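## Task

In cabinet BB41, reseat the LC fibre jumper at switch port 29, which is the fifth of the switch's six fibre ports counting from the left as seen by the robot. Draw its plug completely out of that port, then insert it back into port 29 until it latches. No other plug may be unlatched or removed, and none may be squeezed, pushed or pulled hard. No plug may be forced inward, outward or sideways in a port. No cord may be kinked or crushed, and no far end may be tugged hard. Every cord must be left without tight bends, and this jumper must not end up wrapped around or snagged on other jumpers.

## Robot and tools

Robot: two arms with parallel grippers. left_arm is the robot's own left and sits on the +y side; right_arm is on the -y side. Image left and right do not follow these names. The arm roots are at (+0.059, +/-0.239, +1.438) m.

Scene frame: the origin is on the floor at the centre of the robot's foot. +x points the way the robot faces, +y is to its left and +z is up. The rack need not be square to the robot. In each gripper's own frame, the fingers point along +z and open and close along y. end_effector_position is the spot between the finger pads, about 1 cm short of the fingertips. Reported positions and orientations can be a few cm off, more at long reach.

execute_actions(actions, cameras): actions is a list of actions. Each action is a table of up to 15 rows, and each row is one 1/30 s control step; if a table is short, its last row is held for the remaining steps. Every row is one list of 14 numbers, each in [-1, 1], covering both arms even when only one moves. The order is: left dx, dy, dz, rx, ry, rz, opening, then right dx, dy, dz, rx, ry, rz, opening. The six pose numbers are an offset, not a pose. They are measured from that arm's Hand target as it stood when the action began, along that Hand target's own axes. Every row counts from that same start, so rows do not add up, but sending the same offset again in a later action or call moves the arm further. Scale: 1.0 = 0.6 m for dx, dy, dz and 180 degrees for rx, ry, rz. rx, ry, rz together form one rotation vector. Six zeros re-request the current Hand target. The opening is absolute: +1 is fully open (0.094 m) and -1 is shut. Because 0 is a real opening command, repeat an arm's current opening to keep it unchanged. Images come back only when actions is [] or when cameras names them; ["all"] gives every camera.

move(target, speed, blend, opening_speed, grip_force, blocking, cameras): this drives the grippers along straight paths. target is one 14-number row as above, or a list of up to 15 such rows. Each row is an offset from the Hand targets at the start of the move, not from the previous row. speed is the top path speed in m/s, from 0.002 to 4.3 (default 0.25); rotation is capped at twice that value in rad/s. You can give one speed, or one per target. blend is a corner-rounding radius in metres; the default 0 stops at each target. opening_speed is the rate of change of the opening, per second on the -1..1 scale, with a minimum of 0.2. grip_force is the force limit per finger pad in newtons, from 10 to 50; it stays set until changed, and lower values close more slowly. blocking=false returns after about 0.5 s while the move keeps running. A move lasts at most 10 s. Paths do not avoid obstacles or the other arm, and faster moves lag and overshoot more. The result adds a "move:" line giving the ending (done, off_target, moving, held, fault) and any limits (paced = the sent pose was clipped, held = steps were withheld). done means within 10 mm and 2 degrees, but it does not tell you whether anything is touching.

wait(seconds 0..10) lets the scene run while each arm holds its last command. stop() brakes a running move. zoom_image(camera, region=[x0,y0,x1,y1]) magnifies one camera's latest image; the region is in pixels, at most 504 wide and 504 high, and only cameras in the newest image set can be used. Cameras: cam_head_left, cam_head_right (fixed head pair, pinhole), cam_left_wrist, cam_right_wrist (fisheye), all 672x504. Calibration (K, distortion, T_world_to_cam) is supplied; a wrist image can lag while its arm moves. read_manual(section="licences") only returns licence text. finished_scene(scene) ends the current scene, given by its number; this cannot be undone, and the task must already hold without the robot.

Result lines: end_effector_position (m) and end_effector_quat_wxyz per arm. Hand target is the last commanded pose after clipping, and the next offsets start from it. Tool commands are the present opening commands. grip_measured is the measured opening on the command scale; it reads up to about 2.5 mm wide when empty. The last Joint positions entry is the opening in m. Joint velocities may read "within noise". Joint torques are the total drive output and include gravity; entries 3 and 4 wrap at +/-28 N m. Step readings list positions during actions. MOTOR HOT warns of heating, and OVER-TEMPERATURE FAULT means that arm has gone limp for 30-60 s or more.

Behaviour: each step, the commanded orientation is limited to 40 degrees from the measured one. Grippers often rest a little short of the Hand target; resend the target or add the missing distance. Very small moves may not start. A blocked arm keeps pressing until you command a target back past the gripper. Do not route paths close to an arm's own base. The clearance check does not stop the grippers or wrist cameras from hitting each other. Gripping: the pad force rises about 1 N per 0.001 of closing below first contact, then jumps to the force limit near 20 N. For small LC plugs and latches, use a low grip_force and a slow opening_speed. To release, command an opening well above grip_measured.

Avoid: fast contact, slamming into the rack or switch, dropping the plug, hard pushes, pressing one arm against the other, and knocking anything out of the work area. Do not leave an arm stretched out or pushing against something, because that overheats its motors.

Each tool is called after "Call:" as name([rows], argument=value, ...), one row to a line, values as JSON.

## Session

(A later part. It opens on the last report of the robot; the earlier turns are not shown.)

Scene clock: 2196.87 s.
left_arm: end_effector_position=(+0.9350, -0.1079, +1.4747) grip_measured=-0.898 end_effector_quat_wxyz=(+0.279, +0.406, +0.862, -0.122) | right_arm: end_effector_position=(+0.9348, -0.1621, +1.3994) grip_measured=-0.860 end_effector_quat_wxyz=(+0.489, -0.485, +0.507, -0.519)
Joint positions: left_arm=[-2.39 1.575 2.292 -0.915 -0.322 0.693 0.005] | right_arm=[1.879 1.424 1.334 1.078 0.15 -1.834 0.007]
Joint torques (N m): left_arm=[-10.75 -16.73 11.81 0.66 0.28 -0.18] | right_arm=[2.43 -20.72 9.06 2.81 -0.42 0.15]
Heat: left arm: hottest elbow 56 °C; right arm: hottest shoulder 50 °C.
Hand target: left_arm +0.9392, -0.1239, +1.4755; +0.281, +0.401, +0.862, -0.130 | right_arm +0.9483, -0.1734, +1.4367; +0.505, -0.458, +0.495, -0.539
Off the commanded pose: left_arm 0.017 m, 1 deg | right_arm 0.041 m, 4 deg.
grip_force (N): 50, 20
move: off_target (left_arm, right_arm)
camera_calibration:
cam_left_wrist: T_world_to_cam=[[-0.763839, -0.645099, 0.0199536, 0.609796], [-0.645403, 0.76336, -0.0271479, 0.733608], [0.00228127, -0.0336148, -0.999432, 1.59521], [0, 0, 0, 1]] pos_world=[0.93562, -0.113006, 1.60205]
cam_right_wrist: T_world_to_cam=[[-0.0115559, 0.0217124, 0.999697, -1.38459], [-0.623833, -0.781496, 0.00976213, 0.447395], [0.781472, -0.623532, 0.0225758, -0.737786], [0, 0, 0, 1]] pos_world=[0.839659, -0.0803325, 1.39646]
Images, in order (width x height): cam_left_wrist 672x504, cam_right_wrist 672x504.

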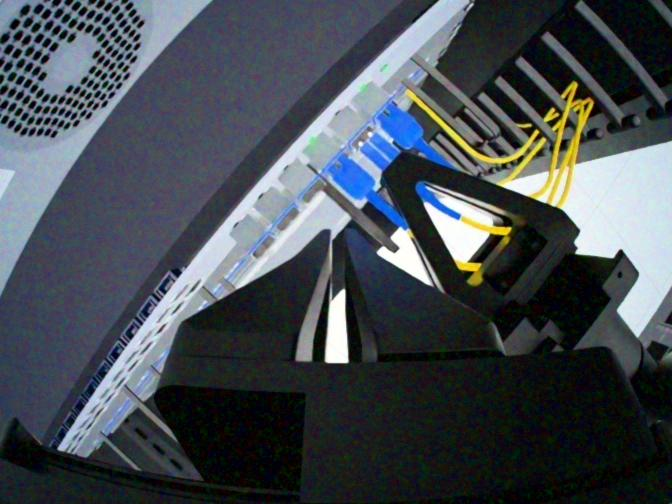

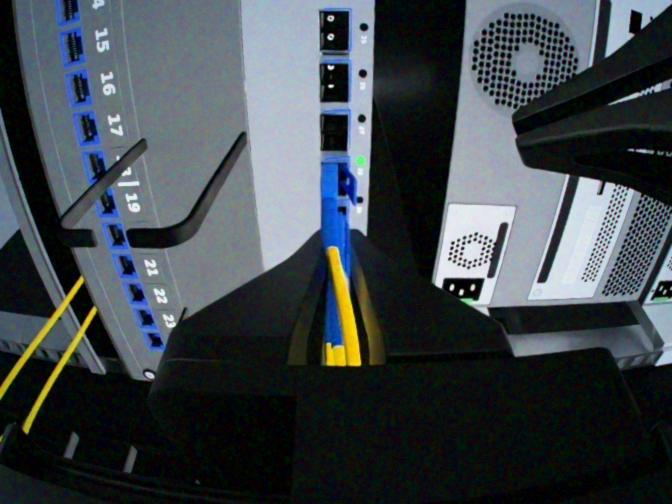

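Call:
zoom_image(camera="cam_left_wrist", region=[310, 70, 450, 210])

Scaled by 3.600 from the camera's 672x504 image, which has a finer 960x720 frame.

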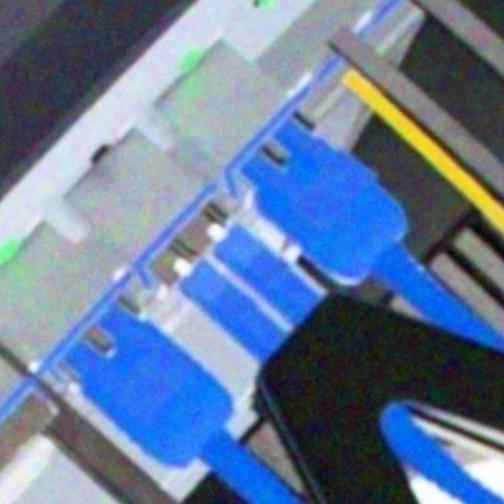

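Call:
zoom_image(camera="cam_left_wrist", region=[350, 120, 400, 170])

Scaled by 10.080 from the camera's 672x504 image, which has a finer 960x720 frame.

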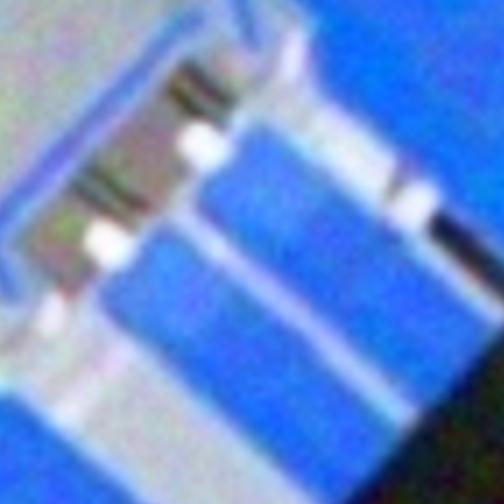

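Call:
move(target=[0,0,0,0,0,0,-0.9,0.0012,-0.001,0.003,0,0,0,-0.88], speed=0.02)

Call:
move(target=[0,0,0,0,0,0,-0.9,0.0006,-0.001,0.003,0,0,0,-0.88], speed=0.02)

Scene clock: 2257.63 s.
left_arm: end_effector_position=(+0.9350, -0.1079, +1.4747) grip_measured=-0.898 end_effector_quat_wxyz=(+0.279, +0.406, +0.862, -0.122) | right_arm: end_effector_position=(+0.9349, -0.1625, +1.3993) grip_measured=-0.860 end_effector_quat_wxyz=(+0.489, -0.485, +0.506, -0.519)
Joint positions: left_arm=[-2.39 1.575 2.292 -0.915 -0.322 0.693 0.005] | right_arm=[1.878 1.424 1.334 1.078 0.148 -1.834 0.007]
Joint torques (N m): left_arm=[-10.46 -17.14 11.79 0.65 0.3 -0.2] | right_arm=[2.32 -20.89 9.37 2.63 -0.45 0.16]
Heat: left arm: hottest elbow 57 °C; right arm: hottest shoulder 50 °C.
Hand target: left_arm +0.9392, -0.1239, +1.4755; +0.281, +0.401, +0.862, -0.130 | right_arm +0.9500, -0.1741, +1.4374; +0.505, -0.458, +0.495, -0.539
Off the commanded pose: left_arm 0.017 m, 1 deg | right_arm 0.043 m, 4 deg.
grip_force (N): 50, 20
move: off_target (left_arm, right_arm)

Scene clock: 2258.33 s.
left_arm: end_effector_position=(+0.9350, -0.1079, +1.4747) grip_measured=-0.898 end_effector_quat_wxyz=(+0.279, +0.406, +0.862, -0.122) | right_arm: end_effector_position=(+0.9349, -0.1628, +1.3992) grip_measured=-0.860 end_effector_quat_wxyz=(+0.489, -0.485, +0.506, -0.519)
Joint positions: left_arm=[-2.39 1.575 2.292 -0.915 -0.322 0.693 0.005] | right_arm=[1.877 1.424 1.334 1.078 0.148 -1.834 0.007]
Joint torques (N m): left_arm=[-10.7 -16.85 11.85 0.55 0.32 -0.19] | right_arm=[1.85 -20.89 9.7 2.44 -0.4 0.16]
Heat: left arm: hottest elbow 57 °C; right arm: hottest shoulder 50 °C.
Hand target: left_arm +0.9392, -0.1239, +1.4755; +0.281, +0.401, +0.862, -0.130 | right_arm +0.9517, -0.1746, +1.4382; +0.505, -0.458, +0.495, -0.539
Off the commanded pose: left_arm 0.017 m, 1 deg | right_arm 0.044 m, 4 deg.
grip_force (N): 50, 20
move: off_target (left_arm, right_arm)

Call:
move(target=[0,0,0,0,0,0,-0.9,-0.0005,-0.001,0.005,0,0,0,-0.88], speed=0.02)

Call:
move(target=[0,0,0,0,0,0,-0.9,-0.0003,-0.001,0.003,0,0,0,-0.88], speed=0.02)

Scene clock: 2265.07 s.
left_arm: end_effector_position=(+0.9350, -0.1079, +1.4747) grip_measured=-0.898 end_effector_quat_wxyz=(+0.279, +0.406, +0.862, -0.122) | right_arm: end_effector_position=(+0.9353, -0.1629, +1.3997) grip_measured=-0.860 end_effector_quat_wxyz=(+0.489, -0.485, +0.506, -0.519)
Joint positions: left_arm=[-2.39 1.575 2.292 -0.915 -0.322 0.693 0.005] | right_arm=[1.877 1.424 1.335 1.078 0.148 -1.834 0.007]
Joint torques (N m): left_arm=[-10.81 -17.26 11.75 0.69 0.28 -0.15] | right_arm=[2.08 -20.6 10.21 2.17 -0.4 0.17]
Heat: left arm: hottest elbow 57 °C; right arm: hottest shoulder 50 °C.
Hand target: left_arm +0.9392, -0.1239, +1.4755; +0.281, +0.401, +0.862, -0.130 | right_arm +0.9546, -0.1746, +1.4391; +0.505, -0.458, +0.495, -0.539
Off the commanded pose: left_arm 0.017 m, 1 deg | right_arm 0.045 m, 4 deg.
grip_force (N): 50, 20
move: off_target (left_arm, right_arm)

Scene clock: 2265.77 s.
left_arm: end_effector_position=(+0.9350, -0.1079, +1.4747) grip_measured=-0.898 end_effector_quat_wxyz=(+0.279, +0.406, +0.862, -0.122) | right_arm: end_effector_position=(+0.9355, -0.1629, +1.4001) grip_measured=-0.860 end_effector_quat_wxyz=(+0.489, -0.485, +0.506, -0.520)
Joint positions: left_arm=[-2.39 1.575 2.292 -0.915 -0.322 0.693 0.005] | right_arm=[1.877 1.424 1.336 1.078 0.147 -1.834 0.007]
Joint torques (N m): left_arm=[-10.52 -16.85 11.75 0.75 0.31 -0.19] | right_arm=[1.9 -20.89 10.67 2 -0.39 0.16]
Heat: left arm: hottest elbow 57 °C; right arm: hottest shoulder 50 °C.
Hand target: left_arm +0.9392, -0.1239, +1.4755; +0.281, +0.401, +0.862, -0.130 | right_arm +0.9563, -0.1744, +1.4397; +0.505, -0.458, +0.495, -0.539
Off the commanded pose: left_arm 0.017 m, 1 deg | right_arm 0.046 m, 4 deg.
grip_force (N): 50, 20
move: off_target (left_arm, right_arm)

Call:
move(target=[0,0,0,0,0,0,-0.9,0,0.013,0.0,0,0,0,-0.88], speed=0.02)

Call:
move(target=[0,0,0,0,0,0,-0.9,0,0.004,0.0,0,0,0,-0.88], speed=0.02)

Scene clock: 2281.87 s.
left_arm: end_effector_position=(+0.9350, -0.1079, +1.4747) grip_measured=-0.898 end_effector_quat_wxyz=(+0.279, +0.406, +0.862, -0.122) | right_arm: end_effector_position=(+0.9361, -0.1631, +1.4007) grip_measured=-0.860 end_effector_quat_wxyz=(+0.491, -0.484, +0.505, -0.519)
Joint positions: left_arm=[-2.39 1.575 2.292 -0.915 -0.322 0.693 0.005] | right_arm=[1.876 1.424 1.338 1.078 0.144 -1.832 0.007]
Joint torques (N m): left_arm=[-10.99 -17.14 11.86 0.72 0.32 -0.19] | right_arm=[1.96 -19.55 11.18 2.36 -0.34 0.13]
Heat: left arm: hottest elbow 57 °C; right arm: hottest shoulder 50 °C.
Hand target: left_arm +0.9392, -0.1239, +1.4755; +0.281, +0.401, +0.862, -0.130 | right_arm +0.9570, -0.1745, +1.4320; +0.505, -0.458, +0.495, -0.539
Off the commanded pose: left_arm 0.017 m, 1 deg | right_arm 0.039 m, 4 deg.
grip_force (N): 50, 20
move: off_target (left_arm, right_arm)

Scene clock: 2282.57 s.
left_arm: end_effector_position=(+0.9350, -0.1079, +1.4747) grip_measured=-0.898 end_effector_quat_wxyz=(+0.279, +0.406, +0.862, -0.122) | right_arm: end_effector_position=(+0.9361, -0.1631, +1.4008) grip_measured=-0.860 end_effector_quat_wxyz=(+0.491, -0.484, +0.505, -0.519)
Joint positions: left_arm=[-2.39 1.575 2.292 -0.915 -0.322 0.693 0.005] | right_arm=[1.876 1.424 1.338 1.078 0.143 -1.83 0.007]
Joint torques (N m): left_arm=[-11.05 -16.97 11.74 0.75 0.31 -0.19] | right_arm=[2.02 -19.14 11.3 2.36 -0.34 0.16]
Heat: left arm: hottest elbow 57 °C; right arm: hottest shoulder 50 °C.
Hand target: left_arm +0.9392, -0.1239, +1.4755; +0.281, +0.401, +0.862, -0.130 | right_arm +0.9573, -0.1745, +1.4297; +0.505, -0.458, +0.495, -0.539
Off the commanded pose: left_arm 0.017 m, 1 deg | right_arm 0.038 m, 4 deg.
grip_force (N): 50, 20
move: off_target (left_arm, right_arm)

Call:
move(target=[0,0,0,0,0,0,-0.9,0,0.003,0.0,0,0,0,-0.88], speed=0.02)

Call:
move(target=[0,0,0,0,0,0,-0.9,0,0.003,0.0,0,0,0,-0.88], speed=0.02)

Scene clock: 2293.17 s.
left_arm: end_effector_position=(+0.9350, -0.1079, +1.4747) grip_measured=-0.898 end_effector_quat_wxyz=(+0.279, +0.406, +0.862, -0.122) | right_arm: end_effector_position=(+0.9362, -0.1631, +1.4006) grip_measured=-0.860 end_effector_quat_wxyz=(+0.492, -0.484, +0.505, -0.519)
Joint positions: left_arm=[-2.39 1.575 2.292 -0.915 -0.322 0.693 0.005] | right_arm=[1.875 1.425 1.338 1.078 0.142 -1.829 0.007]
Joint torques (N m): left_arm=[-11.22 -17.08 11.79 0.69 0.32 -0.18] | right_arm=[1.96 -18.73 11.48 2.52 -0.34 0.16]
Heat: left arm: hottest elbow 57 °C; right arm: hottest shoulder 50 °C.
Hand target: left_arm +0.9392, -0.1239, +1.4755; +0.281, +0.401, +0.862, -0.130 | right_arm +0.9575, -0.1746, +1.4280; +0.505, -0.458, +0.495, -0.539
Off the commanded pose: left_arm 0.017 m, 1 deg | right_arm 0.036 m, 4 deg.
grip_force (N): 50, 20
move: off_target (left_arm, right_arm)

Scene clock: 2293.87 s.
left_arm: end_effector_position=(+0.9350, -0.1079, +1.4747) grip_measured=-0.898 end_effector_quat_wxyz=(+0.279, +0.406, +0.862, -0.122) | right_arm: end_effector_position=(+0.9362, -0.1632, +1.4003) grip_measured=-0.860 end_effector_quat_wxyz=(+0.492, -0.484, +0.505, -0.518)
Joint positions: left_arm=[-2.39 1.575 2.292 -0.915 -0.322 0.693 0.005] | right_arm=[1.875 1.425 1.338 1.078 0.142 -1.829 0.007]
Joint torques (N m): left_arm=[-10.7 -16.85 11.81 0.64 0.32 -0.19] | right_arm=[1.79 -18.61 11.67 2.69 -0.32 0.18]
Heat: left arm: hottest elbow 57 °C; right arm: hottest shoulder 50 °C.
Hand target: left_arm +0.9392, -0.1239, +1.4755; +0.281, +0.401, +0.862, -0.130 | right_arm +0.9576, -0.1746, +1.4261; +0.505, -0.458, +0.495, -0.539
Off the commanded pose: left_arm 0.017 m, 1 deg | right_arm 0.035 m, 4 deg.
grip_force (N): 50, 20
move: off_target (left_arm, right_arm)

Call:
move(target=[0,0,0,0,0,0,-0.9,0,0.002,0.0,0,0.006,0,-0.88], speed=0.02, cameras=["cam_left_wrist","cam_right_wrist"])

Call:
zoom_image(camera="cam_left_wrist", region=[350, 120, 400, 170])

Call:
zoom_image(camera="cam_right_wrist", region=[285, 120, 385, 260])

Scene clock: 2302.83 s.
left_arm: end_effector_position=(+0.9350, -0.1079, +1.4747) grip_measured=-0.898 end_effector_quat_wxyz=(+0.279, +0.406, +0.862, -0.122) | right_arm: end_effector_position=(+0.9363, -0.1643, +1.3999) grip_measured=-0.860 end_effector_quat_wxyz=(+0.491, -0.481, +0.506, -0.521)
Joint positions: left_arm=[-2.39 1.575 2.292 -0.915 -0.322 0.693 0.005] | right_arm=[1.875 1.429 1.34 1.086 0.148 -1.828 0.007]
Joint torques (N m): left_arm=[-10.64 -17.03 11.79 0.79 0.31 -0.19] | right_arm=[2.26 -18.37 11.86 2.62 0.28 0.1]
Heat: left arm: hottest elbow 57 °C; right arm: hottest shoulder 50 °C.
Hand target: left_arm +0.9392, -0.1239, +1.4755; +0.281, +0.401, +0.862, -0.130 | right_arm +0.9578, -0.1747, +1.4250; +0.500, -0.453, +0.499, -0.543
Off the commanded pose: left_arm 0.017 m, 1 deg | right_arm 0.035 m, 4 deg.
grip_force (N): 50, 20
move: off_target (left_arm, right_arm)
camera_calibration:
cam_left_wrist: T_world_to_cam=[[-0.763839, -0.645099, 0.0199536, 0.609796], [-0.645403, 0.76336, -0.0271479, 0.733608], [0.00228127, -0.0336148, -0.999432, 1.59521], [0, 0, 0, 1]] pos_world=[0.93562, -0.113006, 1.60205]
cam_right_wrist: T_world_to_cam=[[-0.0207865, 0.0182125, 0.999618, -1.37694], [-0.626262, -0.779612, 0.00118131, 0.461161], [0.779336, -0.625998, 0.0276112, -0.745742], [0, 0, 0, 1]] pos_world=[0.841369, -0.0822293, 1.39646]
Images, in order (width x height): cam_left_wrist 672x504, cam_right_wrist 672x504.

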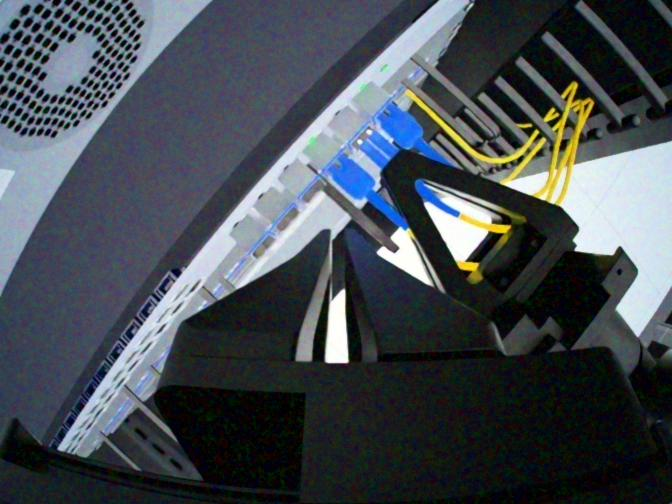

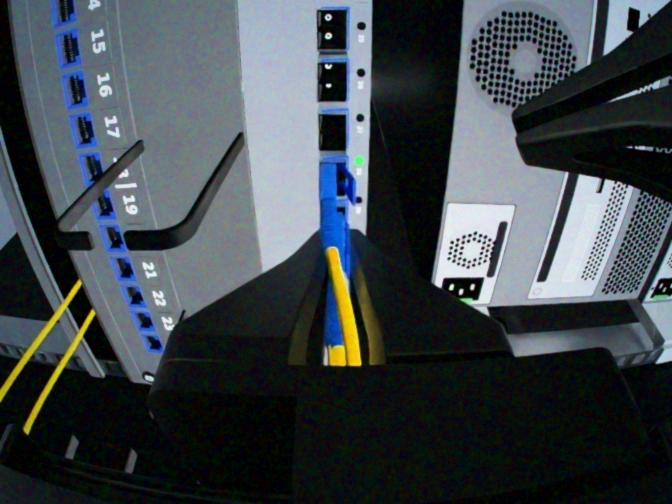

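Scaled by 10.080 from the camera's 672x504 image, which has a finer 960x720 frame.

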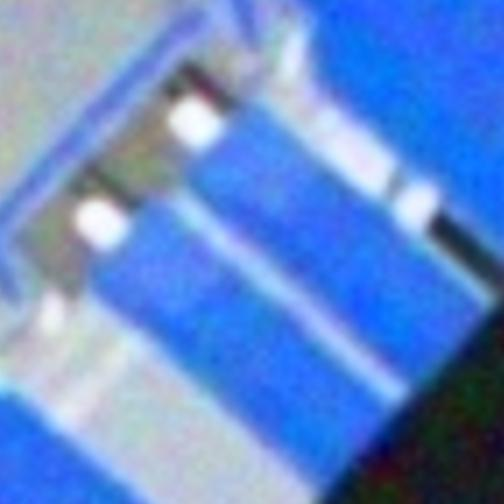

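Scaled by 3.600 from the camera's 672x504 image, which has a finer 960x720 frame.

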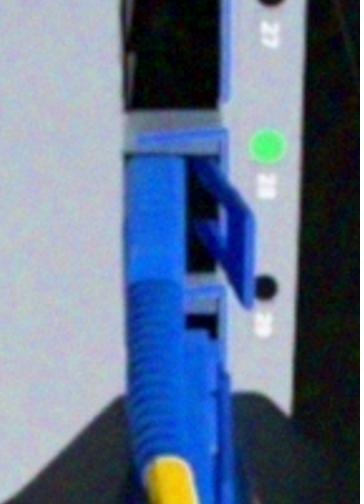

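Call:
move(target=[0,0,0,0,0,0,-0.9,-0.004,0.0015,0.0,0,0,0,-0.88], speed=0.02)

Call:
move(target=[0,0,0,0,0,0,-0.9,-0.002,0.001,0.0,0,0,0,-0.88], speed=0.02)

Scene clock: 2317.23 s.
left_arm: end_effector_position=(+0.9350, -0.1079, +1.4747) grip_measured=-0.898 end_effector_quat_wxyz=(+0.279, +0.406, +0.862, -0.122) | right_arm: end_effector_position=(+0.9362, -0.1640, +1.3998) grip_measured=-0.860 end_effector_quat_wxyz=(+0.491, -0.479, +0.507, -0.522)
Joint positions: left_arm=[-2.39 1.575 2.292 -0.915 -0.322 0.693 0.005] | right_arm=[1.877 1.431 1.341 1.091 0.153 -1.828 0.007]
Joint torques (N m): left_arm=[-10.87 -16.85 11.77 0.68 0.29 -0.18] | right_arm=[2.67 -18.14 11.99 2.56 0.2 0.07]
Heat: left arm: hottest elbow 57 °C; right arm: hottest elbow 51 °C.
Hand target: left_arm +0.9392, -0.1239, +1.4755; +0.281, +0.401, +0.862, -0.130 | right_arm +0.9580, -0.1722, +1.4241; +0.500, -0.453, +0.499, -0.543
Off the commanded pose: left_arm 0.017 m, 1 deg | right_arm 0.034 m, 4 deg.
grip_force (N): 50, 20
move: off_target (left_arm, right_arm)

Scene clock: 2317.93 s.
left_arm: end_effector_position=(+0.9350, -0.1079, +1.4747) grip_measured=-0.898 end_effector_quat_wxyz=(+0.279, +0.406, +0.862, -0.122) | right_arm: end_effector_position=(+0.9363, -0.1638, +1.4000) grip_measured=-0.860 end_effector_quat_wxyz=(+0.491, -0.478, +0.508, -0.522)
Joint positions: left_arm=[-2.39 1.575 2.292 -0.915 -0.322 0.693 0.005] | right_arm=[1.878 1.432 1.342 1.092 0.155 -1.828 0.007]
Joint torques (N m): left_arm=[-10.87 -16.85 11.75 0.75 0.32 -0.2] | right_arm=[2.67 -17.79 12.05 2.35 0.15 0.06]
Heat: left arm: hottest elbow 57 °C; right arm: hottest elbow 51 °C.
Hand target: left_arm +0.9392, -0.1239, +1.4755; +0.281, +0.401, +0.862, -0.130 | right_arm +0.9582, -0.1710, +1.4238; +0.500, -0.453, +0.499, -0.543
Off the commanded pose: left_arm 0.017 m, 1 deg | right_arm 0.033 m, 4 deg.
grip_force (N): 50, 20
move: off_target (left_arm, right_arm)

Call:
move(target=[0,0,0,0,0,0,-0.9,-0.0012,0.002,0.0,-0.004,0,0,-0.88], speed=0.02)

Call:
move(target=[0,0,0,0,0,0,-0.9,0,0.001,0.0,-0.002,0,0,-0.88], speed=0.02)

Scene clock: 2325.27 s.
left_arm: end_effector_position=(+0.9350, -0.1079, +1.4747) grip_measured=-0.898 end_effector_quat_wxyz=(+0.279, +0.406, +0.862, -0.122) | right_arm: end_effector_position=(+0.9361, -0.1637, +1.3998) grip_measured=-0.860 end_effector_quat_wxyz=(+0.490, -0.477, +0.509, -0.523)
Joint positions: left_arm=[-2.39 1.575 2.292 -0.915 -0.322 0.693 0.005] | right_arm=[1.879 1.432 1.342 1.093 0.16 -1.828 0.007]
Joint torques (N m): left_arm=[-10.75 -16.85 11.81 0.75 0.32 -0.18] | right_arm=[2.73 -18.55 11.96 1.92 0.11 0.06]
Heat: left arm: hottest elbow 57 °C; right arm: hottest shoulder 51 °C.
Hand target: left_arm +0.9392, -0.1239, +1.4755; +0.281, +0.401, +0.862, -0.130 | right_arm +0.9583, -0.1702, +1.4223; +0.497, -0.456, +0.503, -0.540
Off the commanded pose: left_arm 0.017 m, 1 deg | right_arm 0.033 m, 3 deg.
grip_force (N): 50, 20
move: off_target (left_arm, right_arm)

Scene clock: 2325.97 s.
left_arm: end_effector_position=(+0.9350, -0.1079, +1.4747) grip_measured=-0.898 end_effector_quat_wxyz=(+0.279, +0.406, +0.862, -0.122) | right_arm: end_effector_position=(+0.9361, -0.1637, +1.3998) grip_measured=-0.860 end_effector_quat_wxyz=(+0.490, -0.476, +0.510, -0.523)
Joint positions: left_arm=[-2.39 1.575 2.292 -0.915 -0.322 0.693 0.005] | right_arm=[1.88 1.432 1.342 1.093 0.161 -1.828 0.007]
Joint torques (N m): left_arm=[-10.64 -16.67 11.78 0.7 0.31 -0.19] | right_arm=[2.55 -18.55 11.88 1.61 0.16 0.07]
Heat: left arm: hottest elbow 57 °C; right arm: hottest shoulder 51 °C.
Hand target: left_arm +0.9392, -0.1239, +1.4755; +0.281, +0.401, +0.862, -0.130 | right_arm +0.9583, -0.1702, +1.4217; +0.496, -0.458, +0.505, -0.539
Off the commanded pose: left_arm 0.017 m, 1 deg | right_arm 0.032 m, 3 deg.
grip_force (N): 50, 20
move: off_target (left_arm, right_arm)

Call:
move(target=[0,0,0,0,0,0,-0.9,-0.0005,0.0015,0.0,-0.005,0,0,-0.88], speed=0.02)

Call:
move(target=[0,0,0,0,0,0,-0.9,-0.0005,0.0015,0.0,-0.003,0,0,-0.88], speed=0.02)

Scene clock: 2336.57 s.
left_arm: end_effector_position=(+0.9350, -0.1079, +1.4747) grip_measured=-0.898 end_effector_quat_wxyz=(+0.279, +0.406, +0.862, -0.122) | right_arm: end_effector_position=(+0.9360, -0.1633, +1.3983) grip_measured=-0.860 end_effector_quat_wxyz=(+0.487, -0.477, +0.513, -0.522)
Joint positions: left_arm=[-2.39 1.575 2.292 -0.915 -0.322 0.693 0.005] | right_arm=[1.882 1.432 1.342 1.087 0.167 -1.828 0.007]
Joint torques (N m): left_arm=[-10.64 -17.32 11.77 0.73 0.3 -0.17] | right_arm=[2.37 -19.14 11.73 1.1 0.1 0.05]
Heat: left arm: hottest elbow 57 °C; right arm: hottest shoulder 51 °C.
Hand target: left_arm +0.9392, -0.1239, +1.4755; +0.281, +0.401, +0.862, -0.130 | right_arm +0.9584, -0.1699, +1.4208; +0.492, -0.462, +0.509, -0.535
Off the commanded pose: left_arm 0.017 m, 1 deg | right_arm 0.032 m, 2 deg.
grip_force (N): 50, 20
move: off_target (left_arm, right_arm)

Scene clock: 2337.30 s.
left_arm: end_effector_position=(+0.9350, -0.1079, +1.4747) grip_measured=-0.898 end_effector_quat_wxyz=(+0.279, +0.406, +0.862, -0.122) | right_arm: end_effector_position=(+0.9361, -0.1633, +1.3979) grip_measured=-0.860 end_effector_quat_wxyz=(+0.486, -0.478, +0.514, -0.521)
Joint positions: left_arm=[-2.39 1.575 2.292 -0.915 -0.322 0.693 0.005] | right_arm=[1.883 1.431 1.342 1.082 0.171 -1.828 0.007]
Joint torques (N m): left_arm=[-11.22 -16.97 11.77 0.64 0.3 -0.19] | right_arm=[2.43 -19.14 11.64 0.85 0.03 0.09]
Heat: left arm: hottest elbow 57 °C; right arm: hottest shoulder 51 °C.
Hand target: left_arm +0.9392, -0.1239, +1.4755; +0.281, +0.401, +0.862, -0.130 | right_arm +0.9585, -0.1697, +1.4199; +0.490, -0.464, +0.511, -0.532
Off the commanded pose: left_arm 0.017 m, 1 deg | right_arm 0.032 m, 2 deg.
grip_force (N): 50, 20
move: off_target (left_arm, right_arm)

Call:
move(target=[0,0,0,0,0,0,-0.9,0,-0.002,0.0,0.003,-0.003,0,-0.88], speed=0.02)

Call:
move(target=[0,0,0,0,0,0,-0.9,0,-0.001,0.0,0.002,-0.001,0,-0.88], speed=0.02)

Scene clock: 2345.70 s.
left_arm: end_effector_position=(+0.9350, -0.1079, +1.4747) grip_measured=-0.898 end_effector_quat_wxyz=(+0.279, +0.406, +0.862, -0.122) | right_arm: end_effector_position=(+0.9362, -0.1627, +1.3983) grip_measured=-0.860 end_effector_quat_wxyz=(+0.487, -0.478, +0.513, -0.520)
Joint positions: left_arm=[-2.39 1.575 2.292 -0.915 -0.322 0.693 0.005] | right_arm=[1.883 1.431 1.342 1.082 0.167 -1.828 0.007]
Joint torques (N m): left_arm=[-10.87 -17.03 11.81 0.64 0.33 -0.15] | right_arm=[2.37 -19.31 11.59 1.14 -0.32 0.1]
Heat: left arm: hottest elbow 58 °C; right arm: hottest shoulder 53 °C.
Hand target: left_arm +0.9392, -0.1239, +1.4755; +0.281, +0.401, +0.862, -0.130 | right_arm +0.9585, -0.1698, +1.4211; +0.494, -0.464, +0.506, -0.532
Off the commanded pose: left_arm 0.017 m, 1 deg | right_arm 0.033 m, 2 deg.
grip_force (N): 50, 20
move: off_target (left_arm, right_arm)

Scene clock: 2346.40 s.
left_arm: end_effector_position=(+0.9350, -0.1079, +1.4747) grip_measured=-0.898 end_effector_quat_wxyz=(+0.279, +0.406, +0.862, -0.122) | right_arm: end_effector_position=(+0.9362, -0.1624, +1.3984) grip_measured=-0.860 end_effector_quat_wxyz=(+0.488, -0.478, +0.513, -0.520)
Joint positions: left_arm=[-2.39 1.575 2.292 -0.915 -0.322 0.693 0.005] | right_arm=[1.883 1.431 1.342 1.082 0.166 -1.828 0.007]
Joint torques (N m): left_arm=[-11.11 -17.61 11.7 0.75 0.33 -0.19] | right_arm=[1.9 -18.96 11.7 1.36 -0.48 0.09]
Heat: left arm: hottest elbow 58 °C; right arm: hottest shoulder 53 °C.
Hand target: left_arm +0.9392, -0.1239, +1.4755; +0.281, +0.401, +0.862, -0.130 | right_arm +0.9584, -0.1698, +1.4217; +0.497, -0.463, +0.504, -0.533
Off the commanded pose: left_arm 0.017 m, 1 deg | right_arm 0.033 m, 3 deg.
grip_force (N): 50, 20
move: off_target (left_arm, right_arm)

Call:
move(target=[0,0,0,0,0,0,-0.9,0.0005,-0.001,0.004,0.001,0,0,-0.88], speed=0.02)

Call:
move(target=[0,0,0,0,0,0,-0.9,0.0003,-0.001,0.003,0.0005,0,0,-0.88], speed=0.02, cameras=["cam_left_wrist","cam_right_wrist"])

Call:
zoom_image(camera="cam_left_wrist", region=[350, 120, 400, 170])

Call:
zoom_image(camera="cam_right_wrist", region=[300, 150, 380, 250])

Scene clock: 2355.40 s.
left_arm: end_effector_position=(+0.9350, -0.1079, +1.4747) grip_measured=-0.898 end_effector_quat_wxyz=(+0.279, +0.406, +0.862, -0.122) | right_arm: end_effector_position=(+0.9362, -0.1624, +1.3984) grip_measured=-0.860 end_effector_quat_wxyz=(+0.488, -0.479, +0.513, -0.520)
Joint positions: left_arm=[-2.39 1.575 2.292 -0.915 -0.322 0.693 0.005] | right_arm=[1.883 1.431 1.342 1.082 0.166 -1.828 0.007]
Joint torques (N m): left_arm=[-10.7 -16.79 11.9 0.72 0.31 -0.18] | right_arm=[2.08 -19.02 12.21 1.43 -0.52 0.11]
Heat: left arm: hottest elbow 58 °C; right arm: hottest shoulder 54 °C.
Hand target: left_arm +0.9392, -0.1239, +1.4755; +0.281, +0.401, +0.862, -0.130 | right_arm +0.9608, -0.1703, +1.4225; +0.497, -0.463, +0.503, -0.534
Off the commanded pose: left_arm 0.017 m, 1 deg | right_arm 0.035 m, 3 deg.
grip_force (N): 50, 20
move: off_target (left_arm, right_arm)

Scene clock: 2356.10 s.
left_arm: end_effector_position=(+0.9350, -0.1079, +1.4747) grip_measured=-0.898 end_effector_quat_wxyz=(+0.279, +0.406, +0.862, -0.122) | right_arm: end_effector_position=(+0.9362, -0.1623, +1.3984) grip_measured=-0.860 end_effector_quat_wxyz=(+0.488, -0.479, +0.512, -0.520)
Joint positions: left_arm=[-2.39 1.575 2.292 -0.915 -0.322 0.693 0.005] | right_arm=[1.883 1.431 1.342 1.082 0.165 -1.828 0.007]
Joint torques (N m): left_arm=[-11.11 -17.38 11.85 0.68 0.3 -0.18] | right_arm=[1.9 -18.61 12.53 1.21 -0.53 0.11]
Heat: left arm: hottest elbow 58 °C; right arm: hottest shoulder 54 °C.
Hand target: left_arm +0.9392, -0.1239, +1.4755; +0.281, +0.401, +0.862, -0.130 | right_arm +0.9625, -0.1705, +1.4232; +0.498, -0.462, +0.503, -0.534
Off the commanded pose: left_arm 0.017 m, 1 deg | right_arm 0.037 m, 3 deg.
grip_force (N): 50, 20
move: off_target (left_arm, right_arm)
camera_calibration:
cam_left_wrist: T_world_to_cam=[[-0.763839, -0.645099, 0.0199536, 0.609796], [-0.645403, 0.76336, -0.0271479, 0.733608], [0.00228127, -0.0336148, -0.999432, 1.59521], [0, 0, 0, 1]] pos_world=[0.93562, -0.113006, 1.60205]
cam_right_wrist: T_world_to_cam=[[-0.0125051, 0.0117371, 0.999853, -1.38459], [-0.634376, -0.773024, 0.00114032, 0.471413], [0.772924, -0.634268, 0.0171124, -0.72507], [0, 0, 0, 1]] pos_world=[0.842162, -0.0792241, 1.39626]
Images, in order (width x height): cam_left_wrist 672x504, cam_right_wrist 672x504.

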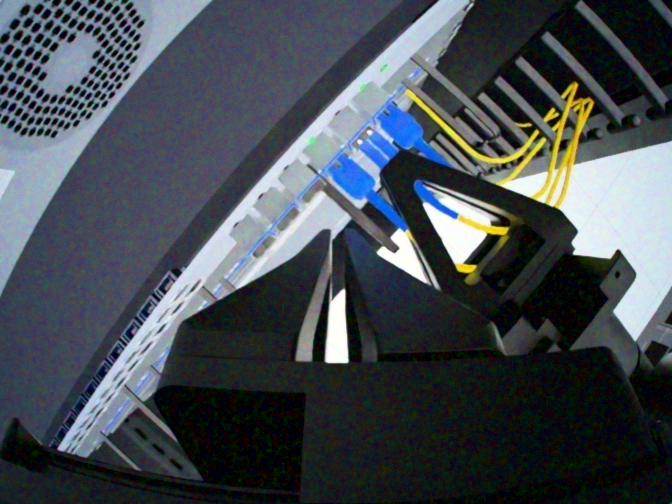

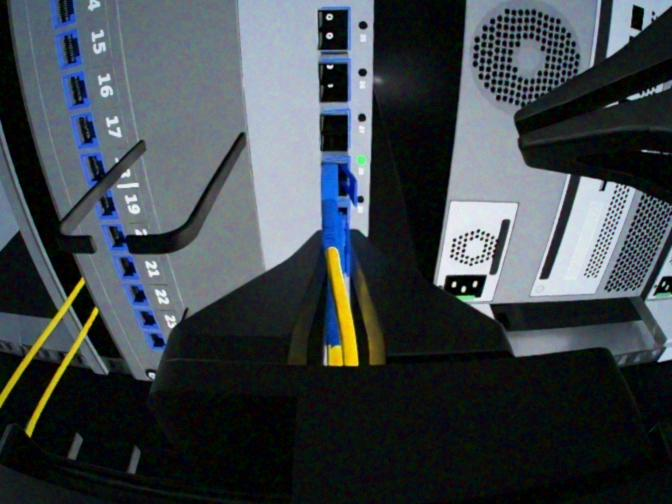

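Scaled by 10.080 from the camera's 672x504 image, which has a finer 960x720 frame.

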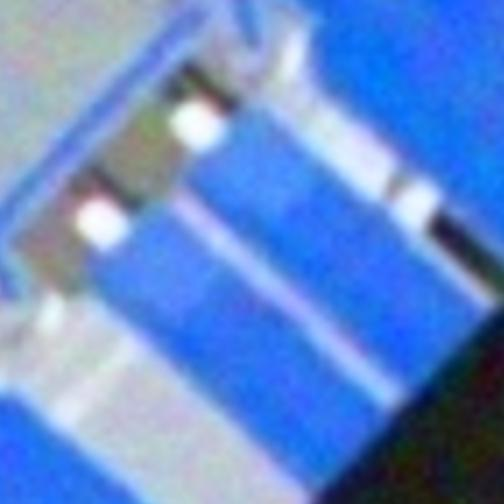

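Scaled by 5.040 from the camera's 672x504 image, which has a finer 960x720 frame.

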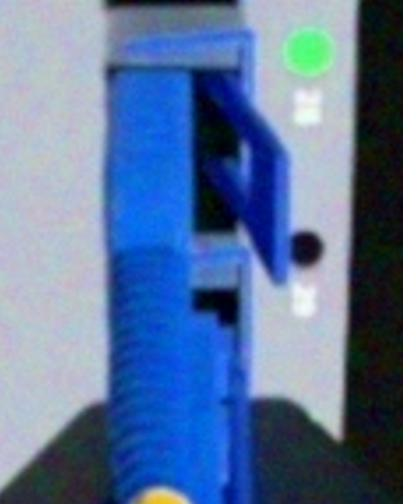

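Call:
zoom_image(camera="cam_right_wrist", region=[315, 155, 365, 235])

Scaled by 6.300 from the camera's 672x504 image, which has a finer 960x720 frame.

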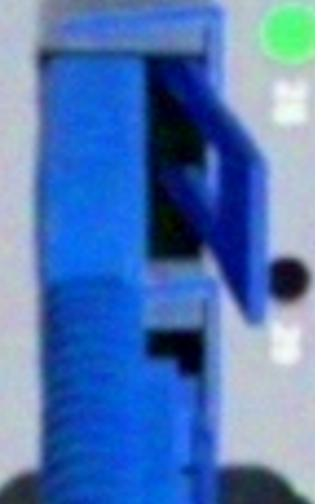

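Call:
zoom_image(camera="cam_left_wrist", region=[290, 150, 350, 210])

Call:
zoom_image(camera="cam_left_wrist", region=[240, 180, 310, 250])

Call:
zoom_image(camera="cam_right_wrist", region=[300, 0, 370, 170])

Scaled by 8.400 from the camera's 672x504 image, which has a finer 960x720 frame.

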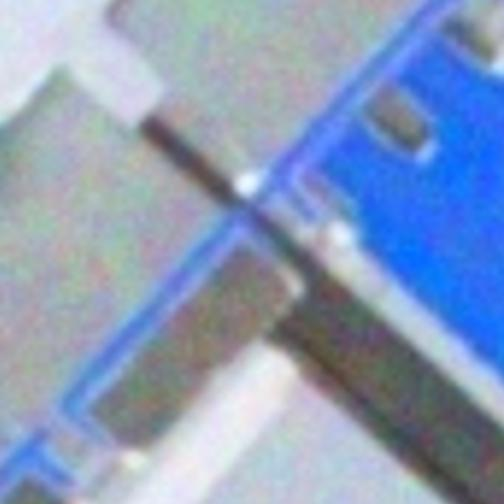

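Scaled by 7.200 from the camera's 672x504 image, which has a finer 960x720 frame.

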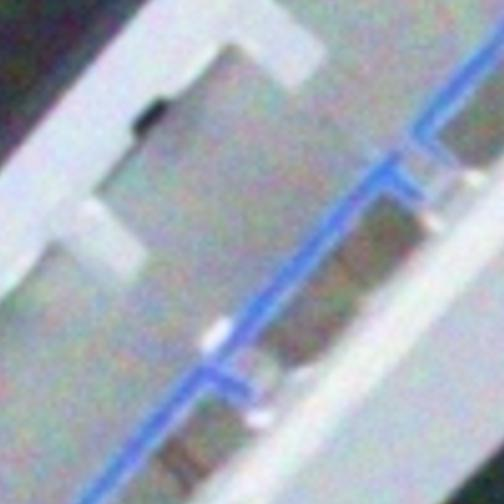

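Scaled by 2.965 from the camera's 672x504 image, which has a finer 960x720 frame.

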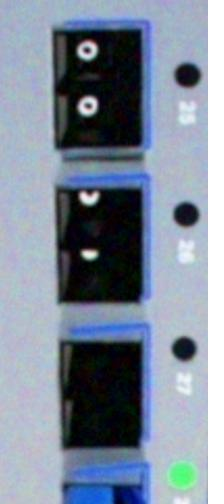

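Call:
zoom_image(camera="cam_left_wrist", region=[315, 140, 385, 210])

Call:
zoom_image(camera="cam_left_wrist", region=[365, 85, 435, 155])

Call:
zoom_image(camera="cam_left_wrist", region=[340, 112, 410, 182])

Scaled by 7.200 from the camera's 672x504 image, which has a finer 960x720 frame.

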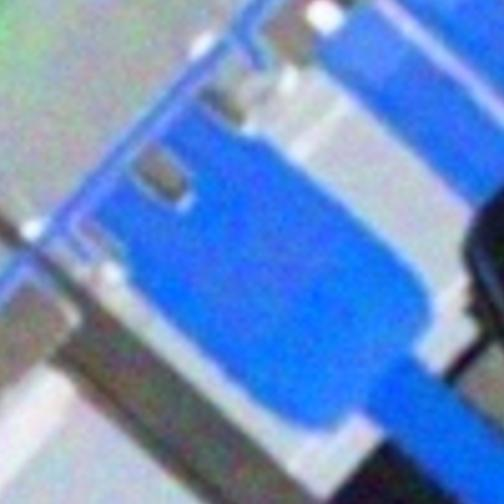

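Scaled by 7.200 from the camera's 672x504 image, which has a finer 960x720 frame.

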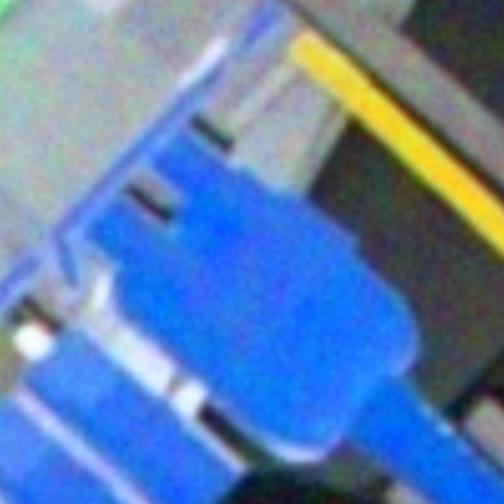

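Scaled by 7.200 from the camera's 672x504 image, which has a finer 960x720 frame.

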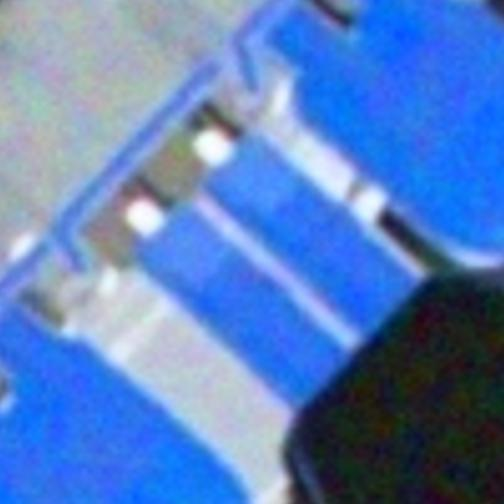

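Call:
move(target=[0,0,0,0,0,0,-0.9,0,0,-0.02,0,0,0,-0.88], speed=0.03)

Call:
move(target=[0,0,0,0,0,0,-0.9,0,0,-0.005,0,0,0,-0.88], speed=0.03)

Scene clock: 2611.83 s.
left_arm: end_effector_position=(+0.9350, -0.1079, +1.4747) grip_measured=-0.898 end_effector_quat_wxyz=(+0.279, +0.406, +0.862, -0.122) | right_arm: end_effector_position=(+0.9362, -0.1624, +1.3990) grip_measured=-0.860 end_effector_quat_wxyz=(+0.488, -0.478, +0.512, -0.520)
Joint positions: left_arm=[-2.39 1.575 2.292 -0.915 -0.322 0.693 0.005] | right_arm=[1.883 1.431 1.342 1.084 0.165 -1.828 0.007]
Joint torques (N m): left_arm=[-10.64 -17.03 11.79 0.76 0.3 -0.18] | right_arm=[2.43 -19.66 9.7 2.04 -0.48 0.08]
Heat: left arm: hottest elbow 60 °C; right arm: hottest shoulder 55 °C.
Hand target: left_arm +0.9392, -0.1239, +1.4755; +0.281, +0.401, +0.862, -0.130 | right_arm +0.9506, -0.1696, +1.4224; +0.498, -0.462, +0.503, -0.534
Off the commanded pose: left_arm 0.017 m, 1 deg | right_arm 0.028 m, 3 deg.
grip_force (N): 50, 20
move: off_target (left_arm, right_arm)

Scene clock: 2612.53 s.
left_arm: end_effector_position=(+0.9350, -0.1079, +1.4747) grip_measured=-0.898 end_effector_quat_wxyz=(+0.279, +0.406, +0.862, -0.122) | right_arm: end_effector_position=(+0.9362, -0.1625, +1.3993) grip_measured=-0.860 end_effector_quat_wxyz=(+0.489, -0.477, +0.512, -0.521)
Joint positions: left_arm=[-2.39 1.575 2.292 -0.915 -0.322 0.693 0.005] | right_arm=[1.883 1.431 1.342 1.085 0.165 -1.828 0.007]
Joint torques (N m): left_arm=[-10.99 -16.97 11.88 0.75 0.31 -0.18] | right_arm=[2.32 -20.01 8.84 2.19 -0.43 0.07]
Heat: left arm: hottest elbow 60 °C; right arm: hottest shoulder 55 °C.
Hand target: left_arm +0.9392, -0.1239, +1.4755; +0.281, +0.401, +0.862, -0.130 | right_arm +0.9476, -0.1694, +1.4221; +0.498, -0.462, +0.503, -0.534
Off the commanded pose: left_arm 0.017 m, 1 deg | right_arm 0.026 m, 3 deg.
grip_force (N): 50, 20
move: off_target (left_arm, right_arm)

Call:
move(target=[0,0,0,0,0,0,-0.9,-0.003,0.001,-0.006,0,0,0,-0.88], speed=0.03)

Call:
move(target=[0,0,0,0,0,0,-0.9,-0.003,0.001,-0.004,0,0,0,-0.88], speed=0.03)

Call:
move(target=[0,0,0,0,0,0,-0.9,-0.002,0.001,-0.003,0,0,0,-0.88], speed=0.03)

Scene clock: 2619.67 s.
left_arm: end_effector_position=(+0.9350, -0.1079, +1.4747) grip_measured=-0.898 end_effector_quat_wxyz=(+0.279, +0.406, +0.862, -0.122) | right_arm: end_effector_position=(+0.9362, -0.1626, +1.3997) grip_measured=-0.860 end_effector_quat_wxyz=(+0.489, -0.477, +0.512, -0.521)
Joint positions: left_arm=[-2.39 1.575 2.292 -0.915 -0.322 0.693 0.005] | right_arm=[1.883 1.431 1.342 1.087 0.165 -1.828 0.007]
Joint torques (N m): left_arm=[-10.99 -17.08 11.73 0.65 0.3 -0.19] | right_arm=[2.73 -19.78 8.14 2.62 -0.36 0.02]
Heat: left arm: hottest elbow 60 °C; right arm: hottest shoulder 55 °C.
Hand target: left_arm +0.9392, -0.1239, +1.4755; +0.281, +0.401, +0.862, -0.130 | right_arm +0.9442, -0.1673, +1.4214; +0.498, -0.462, +0.503, -0.535
Off the commanded pose: left_arm 0.017 m, 1 deg | right_arm 0.024 m, 3 deg.
grip_force (N): 50, 20
move: off_target (left_arm, right_arm)

Scene clock: 2620.37 s.
left_arm: end_effector_position=(+0.9350, -0.1079, +1.4747) grip_measured=-0.898 end_effector_quat_wxyz=(+0.279, +0.406, +0.862, -0.122) | right_arm: end_effector_position=(+0.9362, -0.1627, +1.4000) grip_measured=-0.860 end_effector_quat_wxyz=(+0.489, -0.476, +0.512, -0.522)
Joint positions: left_arm=[-2.39 1.575 2.292 -0.915 -0.322 0.693 0.005] | right_arm=[1.883 1.431 1.342 1.088 0.165 -1.828 0.007]
Joint torques (N m): left_arm=[-10.75 -17.2 11.82 0.69 0.29 -0.16] | right_arm=[2.84 -20.07 7.56 2.8 -0.27 -0.02]
Heat: left arm: hottest elbow 60 °C; right arm: hottest shoulder 55 °C.
Hand target: left_arm +0.9392, -0.1239, +1.4755; +0.281, +0.401, +0.862, -0.130 | right_arm +0.9420, -0.1653, +1.4206; +0.498, -0.462, +0.503, -0.534
Off the commanded pose: left_arm 0.017 m, 1 deg | right_arm 0.022 m, 3 deg.
grip_force (N): 50, 20
move: off_target (left_arm, right_arm)

Scene clock: 2621.07 s.
left_arm: end_effector_position=(+0.9350, -0.1079, +1.4747) grip_measured=-0.898 end_effector_quat_wxyz=(+0.279, +0.406, +0.862, -0.122) | right_arm: end_effector_position=(+0.9360, -0.1627, +1.4000) grip_measured=-0.860 end_effector_quat_wxyz=(+0.489, -0.477, +0.511, -0.522)
Joint positions: left_arm=[-2.39 1.575 2.292 -0.915 -0.322 0.693 0.005] | right_arm=[1.883 1.431 1.342 1.089 0.165 -1.829 0.007]
Joint torques (N m): left_arm=[-10.81 -16.91 11.88 0.66 0.31 -0.2] | right_arm=[3.43 -19.96 7.23 2.91 -0.21 -0.02]
Heat: left arm: hottest elbow 60 °C; right arm: hottest shoulder 55 °C.
Hand target: left_arm +0.9392, -0.1239, +1.4755; +0.281, +0.401, +0.862, -0.130 | right_arm +0.9403, -0.1640, +1.4199; +0.498, -0.462, +0.503, -0.534
Off the commanded pose: left_arm 0.017 m, 1 deg | right_arm 0.020 m, 3 deg.
grip_force (N): 50, 20
move: off_target (left_arm, right_arm)

Call:
move(target=[0,0,0,0,0,0,-0.9,-0.002,0.001,-0.003,-0.001,0,0,-0.88], speed=0.03)

Call:
move(target=[0,0,0,0,0,0,-0.9,-0.001,0.001,-0.003,-0.001,0,0,-0.88], speed=0.03)

Call:
move(target=[0,0,0,0,0,0,-0.9,-0.001,0.001,-0.002,-0.001,0,0,-0.88], speed=0.03)

Scene clock: 2627.67 s.
left_arm: end_effector_position=(+0.9350, -0.1079, +1.4747) grip_measured=-0.898 end_effector_quat_wxyz=(+0.279, +0.406, +0.862, -0.122) | right_arm: end_effector_position=(+0.9359, -0.1627, +1.3999) grip_measured=-0.860 end_effector_quat_wxyz=(+0.488, -0.477, +0.511, -0.523)
Joint positions: left_arm=[-2.39 1.575 2.292 -0.915 -0.322 0.693 0.005] | right_arm=[1.883 1.431 1.341 1.089 0.165 -1.832 0.007]
Joint torques (N m): left_arm=[-10.93 -17.08 11.77 0.65 0.3 -0.19] | right_arm=[3.37 -19.9 6.87 2.88 -0.11 -0.04]
Heat: left arm: hottest elbow 60 °C; right arm: hottest shoulder 55 °C.
Hand target: left_arm +0.9392, -0.1239, +1.4755; +0.281, +0.401, +0.862, -0.130 | right_arm +0.9387, -0.1627, +1.4192; +0.497, -0.463, +0.504, -0.534
Off the commanded pose: left_arm 0.017 m, 1 deg | right_arm 0.019 m, 2 deg.
grip_force (N): 50, 20
move: off_target (left_arm, right_arm)

Scene clock: 2628.47 s.
left_arm: end_effector_position=(+0.9350, -0.1079, +1.4747) grip_measured=-0.898 end_effector_quat_wxyz=(+0.279, +0.406, +0.862, -0.122) | right_arm: end_effector_position=(+0.9351, -0.1626, +1.3995) grip_measured=-0.860 end_effector_quat_wxyz=(+0.488, -0.477, +0.511, -0.523)
Joint positions: left_arm=[-2.39 1.575 2.292 -0.915 -0.322 0.693 0.005] | right_arm=[1.884 1.431 1.339 1.092 0.167 -1.833 0.007]
Joint torques (N m): left_arm=[-10.58 -16.91 11.75 0.7 0.32 -0.18] | right_arm=[3.66 -19.9 6.61 2.95 -0.12 -0.01]
Heat: left arm: hottest elbow 60 °C; right arm: hottest shoulder 55 °C.
Hand target: left_arm +0.9392, -0.1239, +1.4755; +0.281, +0.401, +0.862, -0.130 | right_arm +0.9370, -0.1619, +1.4186; +0.496, -0.464, +0.504, -0.533
Off the commanded pose: left_arm 0.017 m, 1 deg | right_arm 0.019 m, 2 deg.
grip_force (N): 50, 20
move: off_target (left_arm, right_arm)

Scene clock: 2629.17 s.
left_arm: end_effector_position=(+0.9350, -0.1079, +1.4747) grip_measured=-0.898 end_effector_quat_wxyz=(+0.279, +0.406, +0.862, -0.122) | right_arm: end_effector_position=(+0.9343, -0.1623, +1.3990) grip_measured=-0.860 end_effector_quat_wxyz=(+0.487, -0.477, +0.512, -0.523)
Joint positions: left_arm=[-2.39 1.575 2.292 -0.915 -0.322 0.693 0.005] | right_arm=[1.885 1.431 1.337 1.094 0.169 -1.834 0.007]
Joint torques (N m): left_arm=[-10.34 -17.03 11.86 0.75 0.31 -0.19] | right_arm=[3.66 -19.96 6.45 2.78 -0.15 0]
Heat: left arm: hottest elbow 60 °C; right arm: hottest shoulder 55 °C.
Hand target: left_arm +0.9392, -0.1239, +1.4755; +0.281, +0.401, +0.862, -0.130 | right_arm +0.9359, -0.1612, +1.4179; +0.496, -0.465, +0.505, -0.532
Off the commanded pose: left_arm 0.017 m, 1 deg | right_arm 0.019 m, 2 deg.
grip_force (N): 50, 20
move: off_target (left_arm, right_arm)

Call:
move(target=[0,0,0,0,0,0,-0.9,-0.002,0,-0.001,-0.001,0,0,-0.88], speed=0.03)

Call:
move(target=[0,0,0,0,0,0,-0.9,-0.001,0,-0.001,-0.001,0,0,-0.88], speed=0.03, cameras=["cam_left_wrist","cam_right_wrist"])

Call:
zoom_image(camera="cam_left_wrist", region=[340, 112, 410, 182])

Call:
zoom_image(camera="cam_right_wrist", region=[315, 155, 365, 235])

Scene clock: 2636.40 s.
left_arm: end_effector_position=(+0.9350, -0.1079, +1.4747) grip_measured=-0.898 end_effector_quat_wxyz=(+0.279, +0.406, +0.862, -0.122) | right_arm: end_effector_position=(+0.9342, -0.1615, +1.3991) grip_measured=-0.860 end_effector_quat_wxyz=(+0.487, -0.477, +0.512, -0.523)
Joint positions: left_arm=[-2.39 1.575 2.292 -0.915 -0.322 0.693 0.005] | right_arm=[1.887 1.431 1.337 1.094 0.172 -1.836 0.007]
Joint torques (N m): left_arm=[-10.7 -16.85 11.74 0.54 0.3 -0.18] | right_arm=[4.07 -20.42 6.3 2.7 -0.17 -0.04]
Heat: left arm: hottest elbow 60 °C; right arm: hottest shoulder 56 °C.
Hand target: left_arm +0.9392, -0.1239, +1.4755; +0.281, +0.401, +0.862, -0.130 | right_arm +0.9354, -0.1598, +1.4179; +0.495, -0.465, +0.506, -0.531
Off the commanded pose: left_arm 0.017 m, 1 deg | right_arm 0.019 m, 2 deg.
grip_force (N): 50, 20
move: off_target (left_arm, right_arm)

Scene clock: 2637.20 s.
left_arm: end_effector_position=(+0.9350, -0.1079, +1.4747) grip_measured=-0.898 end_effector_quat_wxyz=(+0.279, +0.406, +0.862, -0.122) | right_arm: end_effector_position=(+0.9325, -0.1599, +1.3974) grip_measured=-0.860 end_effector_quat_wxyz=(+0.486, -0.478, +0.513, -0.522)
Joint positions: left_arm=[-2.39 1.575 2.292 -0.915 -0.322 0.693 0.005] | right_arm=[1.89 1.431 1.332 1.094 0.174 -1.837 0.007]
Joint torques (N m): left_arm=[-11.16 -16.91 11.84 0.72 0.27 -0.21] | right_arm=[3.84 -20.31 6.52 2.74 -0.19 -0.02]
Heat: left arm: hottest elbow 60 °C; right arm: hottest shoulder 56 °C.
Hand target: left_arm +0.9392, -0.1239, +1.4755; +0.281, +0.401, +0.862, -0.130 | right_arm +0.9348, -0.1592, +1.4177; +0.494, -0.466, +0.507, -0.530
Off the commanded pose: left_arm 0.017 m, 1 deg | right_arm 0.021 m, 2 deg.
grip_force (N): 50, 20
move: off_target (left_arm, right_arm)
camera_calibration:
cam_left_wrist: T_world_to_cam=[[-0.763839, -0.645099, 0.0199536, 0.609796], [-0.645403, 0.76336, -0.0271479, 0.733608], [0.00228127, -0.0336148, -0.999432, 1.59521], [0, 0, 0, 1]] pos_world=[0.93562, -0.113006, 1.60205]
cam_right_wrist: T_world_to_cam=[[-0.0118031, 0.0141274, 0.999831, -1.38384], [-0.638173, -0.769886, 0.00334468, 0.47191], [0.769803, -0.638025, 0.0181028, -0.719712], [0, 0, 0, 1]] pos_world=[0.838863, -0.0763274, 1.39506]
Images, in order (width x height): cam_left_wrist 672x504, cam_right_wrist 672x504.

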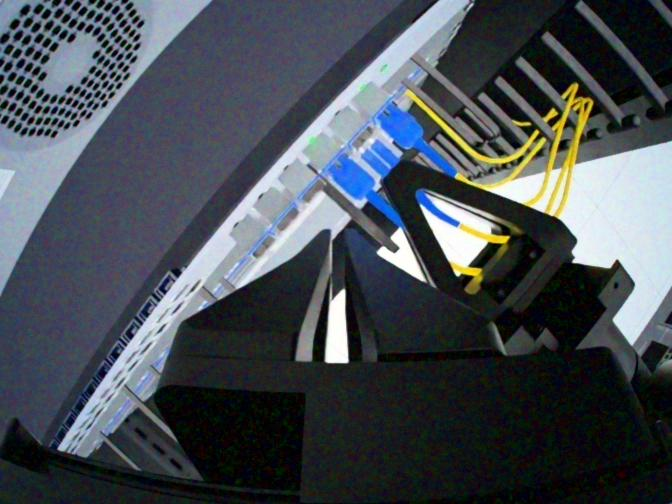

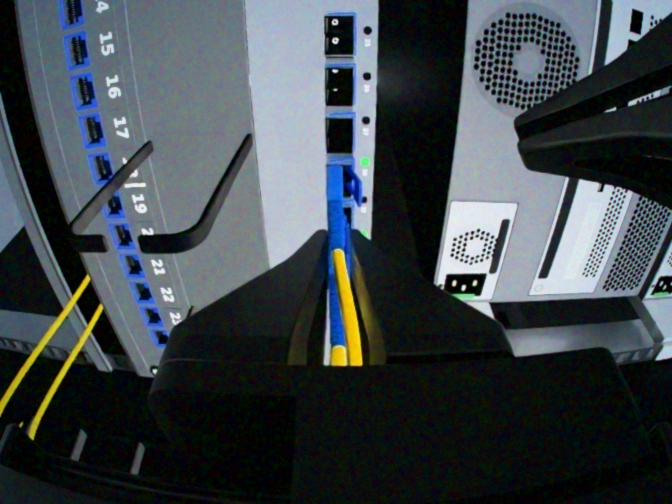

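Scaled by 7.200 from the camera's 672x504 image, which has a finer 960x720 frame.

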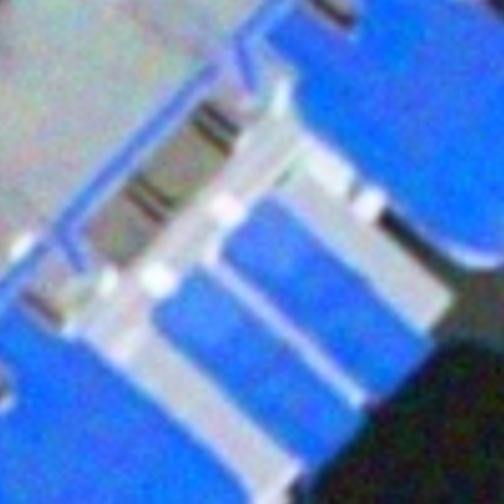

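Scaled by 6.300 from the camera's 672x504 image, which has a finer 960x720 frame.

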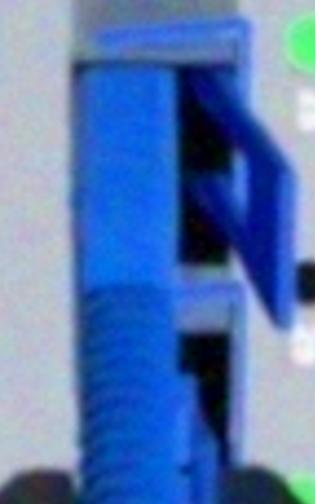

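Call:
move(target=[0,0,0,0,0,0,-0.9,0.003,0.008,0.012,0,0,0,-0.88], speed=0.03)

Call:
move(target=[0,0,0,0,0,0,-0.9,0.001,0.003,0.006,0,0,0,-0.88], speed=0.03)

Scene clock: 2666.57 s.
left_arm: end_effector_position=(+0.9350, -0.1079, +1.4747) grip_measured=-0.898 end_effector_quat_wxyz=(+0.279, +0.406, +0.862, -0.122) | right_arm: end_effector_position=(+0.9325, -0.1599, +1.3974) grip_measured=-0.860 end_effector_quat_wxyz=(+0.486, -0.478, +0.513, -0.522)
Joint positions: left_arm=[-2.39 1.575 2.292 -0.915 -0.322 0.693 0.005] | right_arm=[1.89 1.431 1.332 1.094 0.174 -1.837 0.007]
Joint torques (N m): left_arm=[-11.16 -17.03 11.82 0.58 0.31 -0.18] | right_arm=[3.02 -19.02 8.58 2.25 -0.36 0.06]
Heat: left arm: hottest elbow 60 °C; right arm: hottest shoulder 56 °C.
Hand target: left_arm +0.9392, -0.1239, +1.4755; +0.281, +0.401, +0.862, -0.130 | right_arm +0.9421, -0.1616, +1.4133; +0.494, -0.466, +0.507, -0.530
Off the commanded pose: left_arm 0.017 m, 1 deg | right_arm 0.019 m, 2 deg.
grip_force (N): 50, 20
move: off_target (left_arm, right_arm)

Scene clock: 2667.27 s.
left_arm: end_effector_position=(+0.9350, -0.1079, +1.4747) grip_measured=-0.898 end_effector_quat_wxyz=(+0.279, +0.406, +0.862, -0.122) | right_arm: end_effector_position=(+0.9325, -0.1599, +1.3974) grip_measured=-0.860 end_effector_quat_wxyz=(+0.486, -0.478, +0.513, -0.522)
Joint positions: left_arm=[-2.39 1.575 2.292 -0.915 -0.322 0.693 0.005] | right_arm=[1.89 1.431 1.332 1.094 0.174 -1.837 0.007]
Joint torques (N m): left_arm=[-10.99 -16.97 11.77 0.73 0.32 -0.18] | right_arm=[2.61 -18.73 9.68 2.09 -0.41 0.1]
Heat: left arm: hottest elbow 60 °C; right arm: hottest shoulder 56 °C.
Hand target: left_arm +0.9392, -0.1239, +1.4755; +0.281, +0.401, +0.862, -0.130 | right_arm +0.9457, -0.1625, +1.4117; +0.494, -0.466, +0.507, -0.530
Off the commanded pose: left_arm 0.017 m, 1 deg | right_arm 0.020 m, 2 deg.
grip_force (N): 50, 20
move: off_target (left_arm, right_arm)


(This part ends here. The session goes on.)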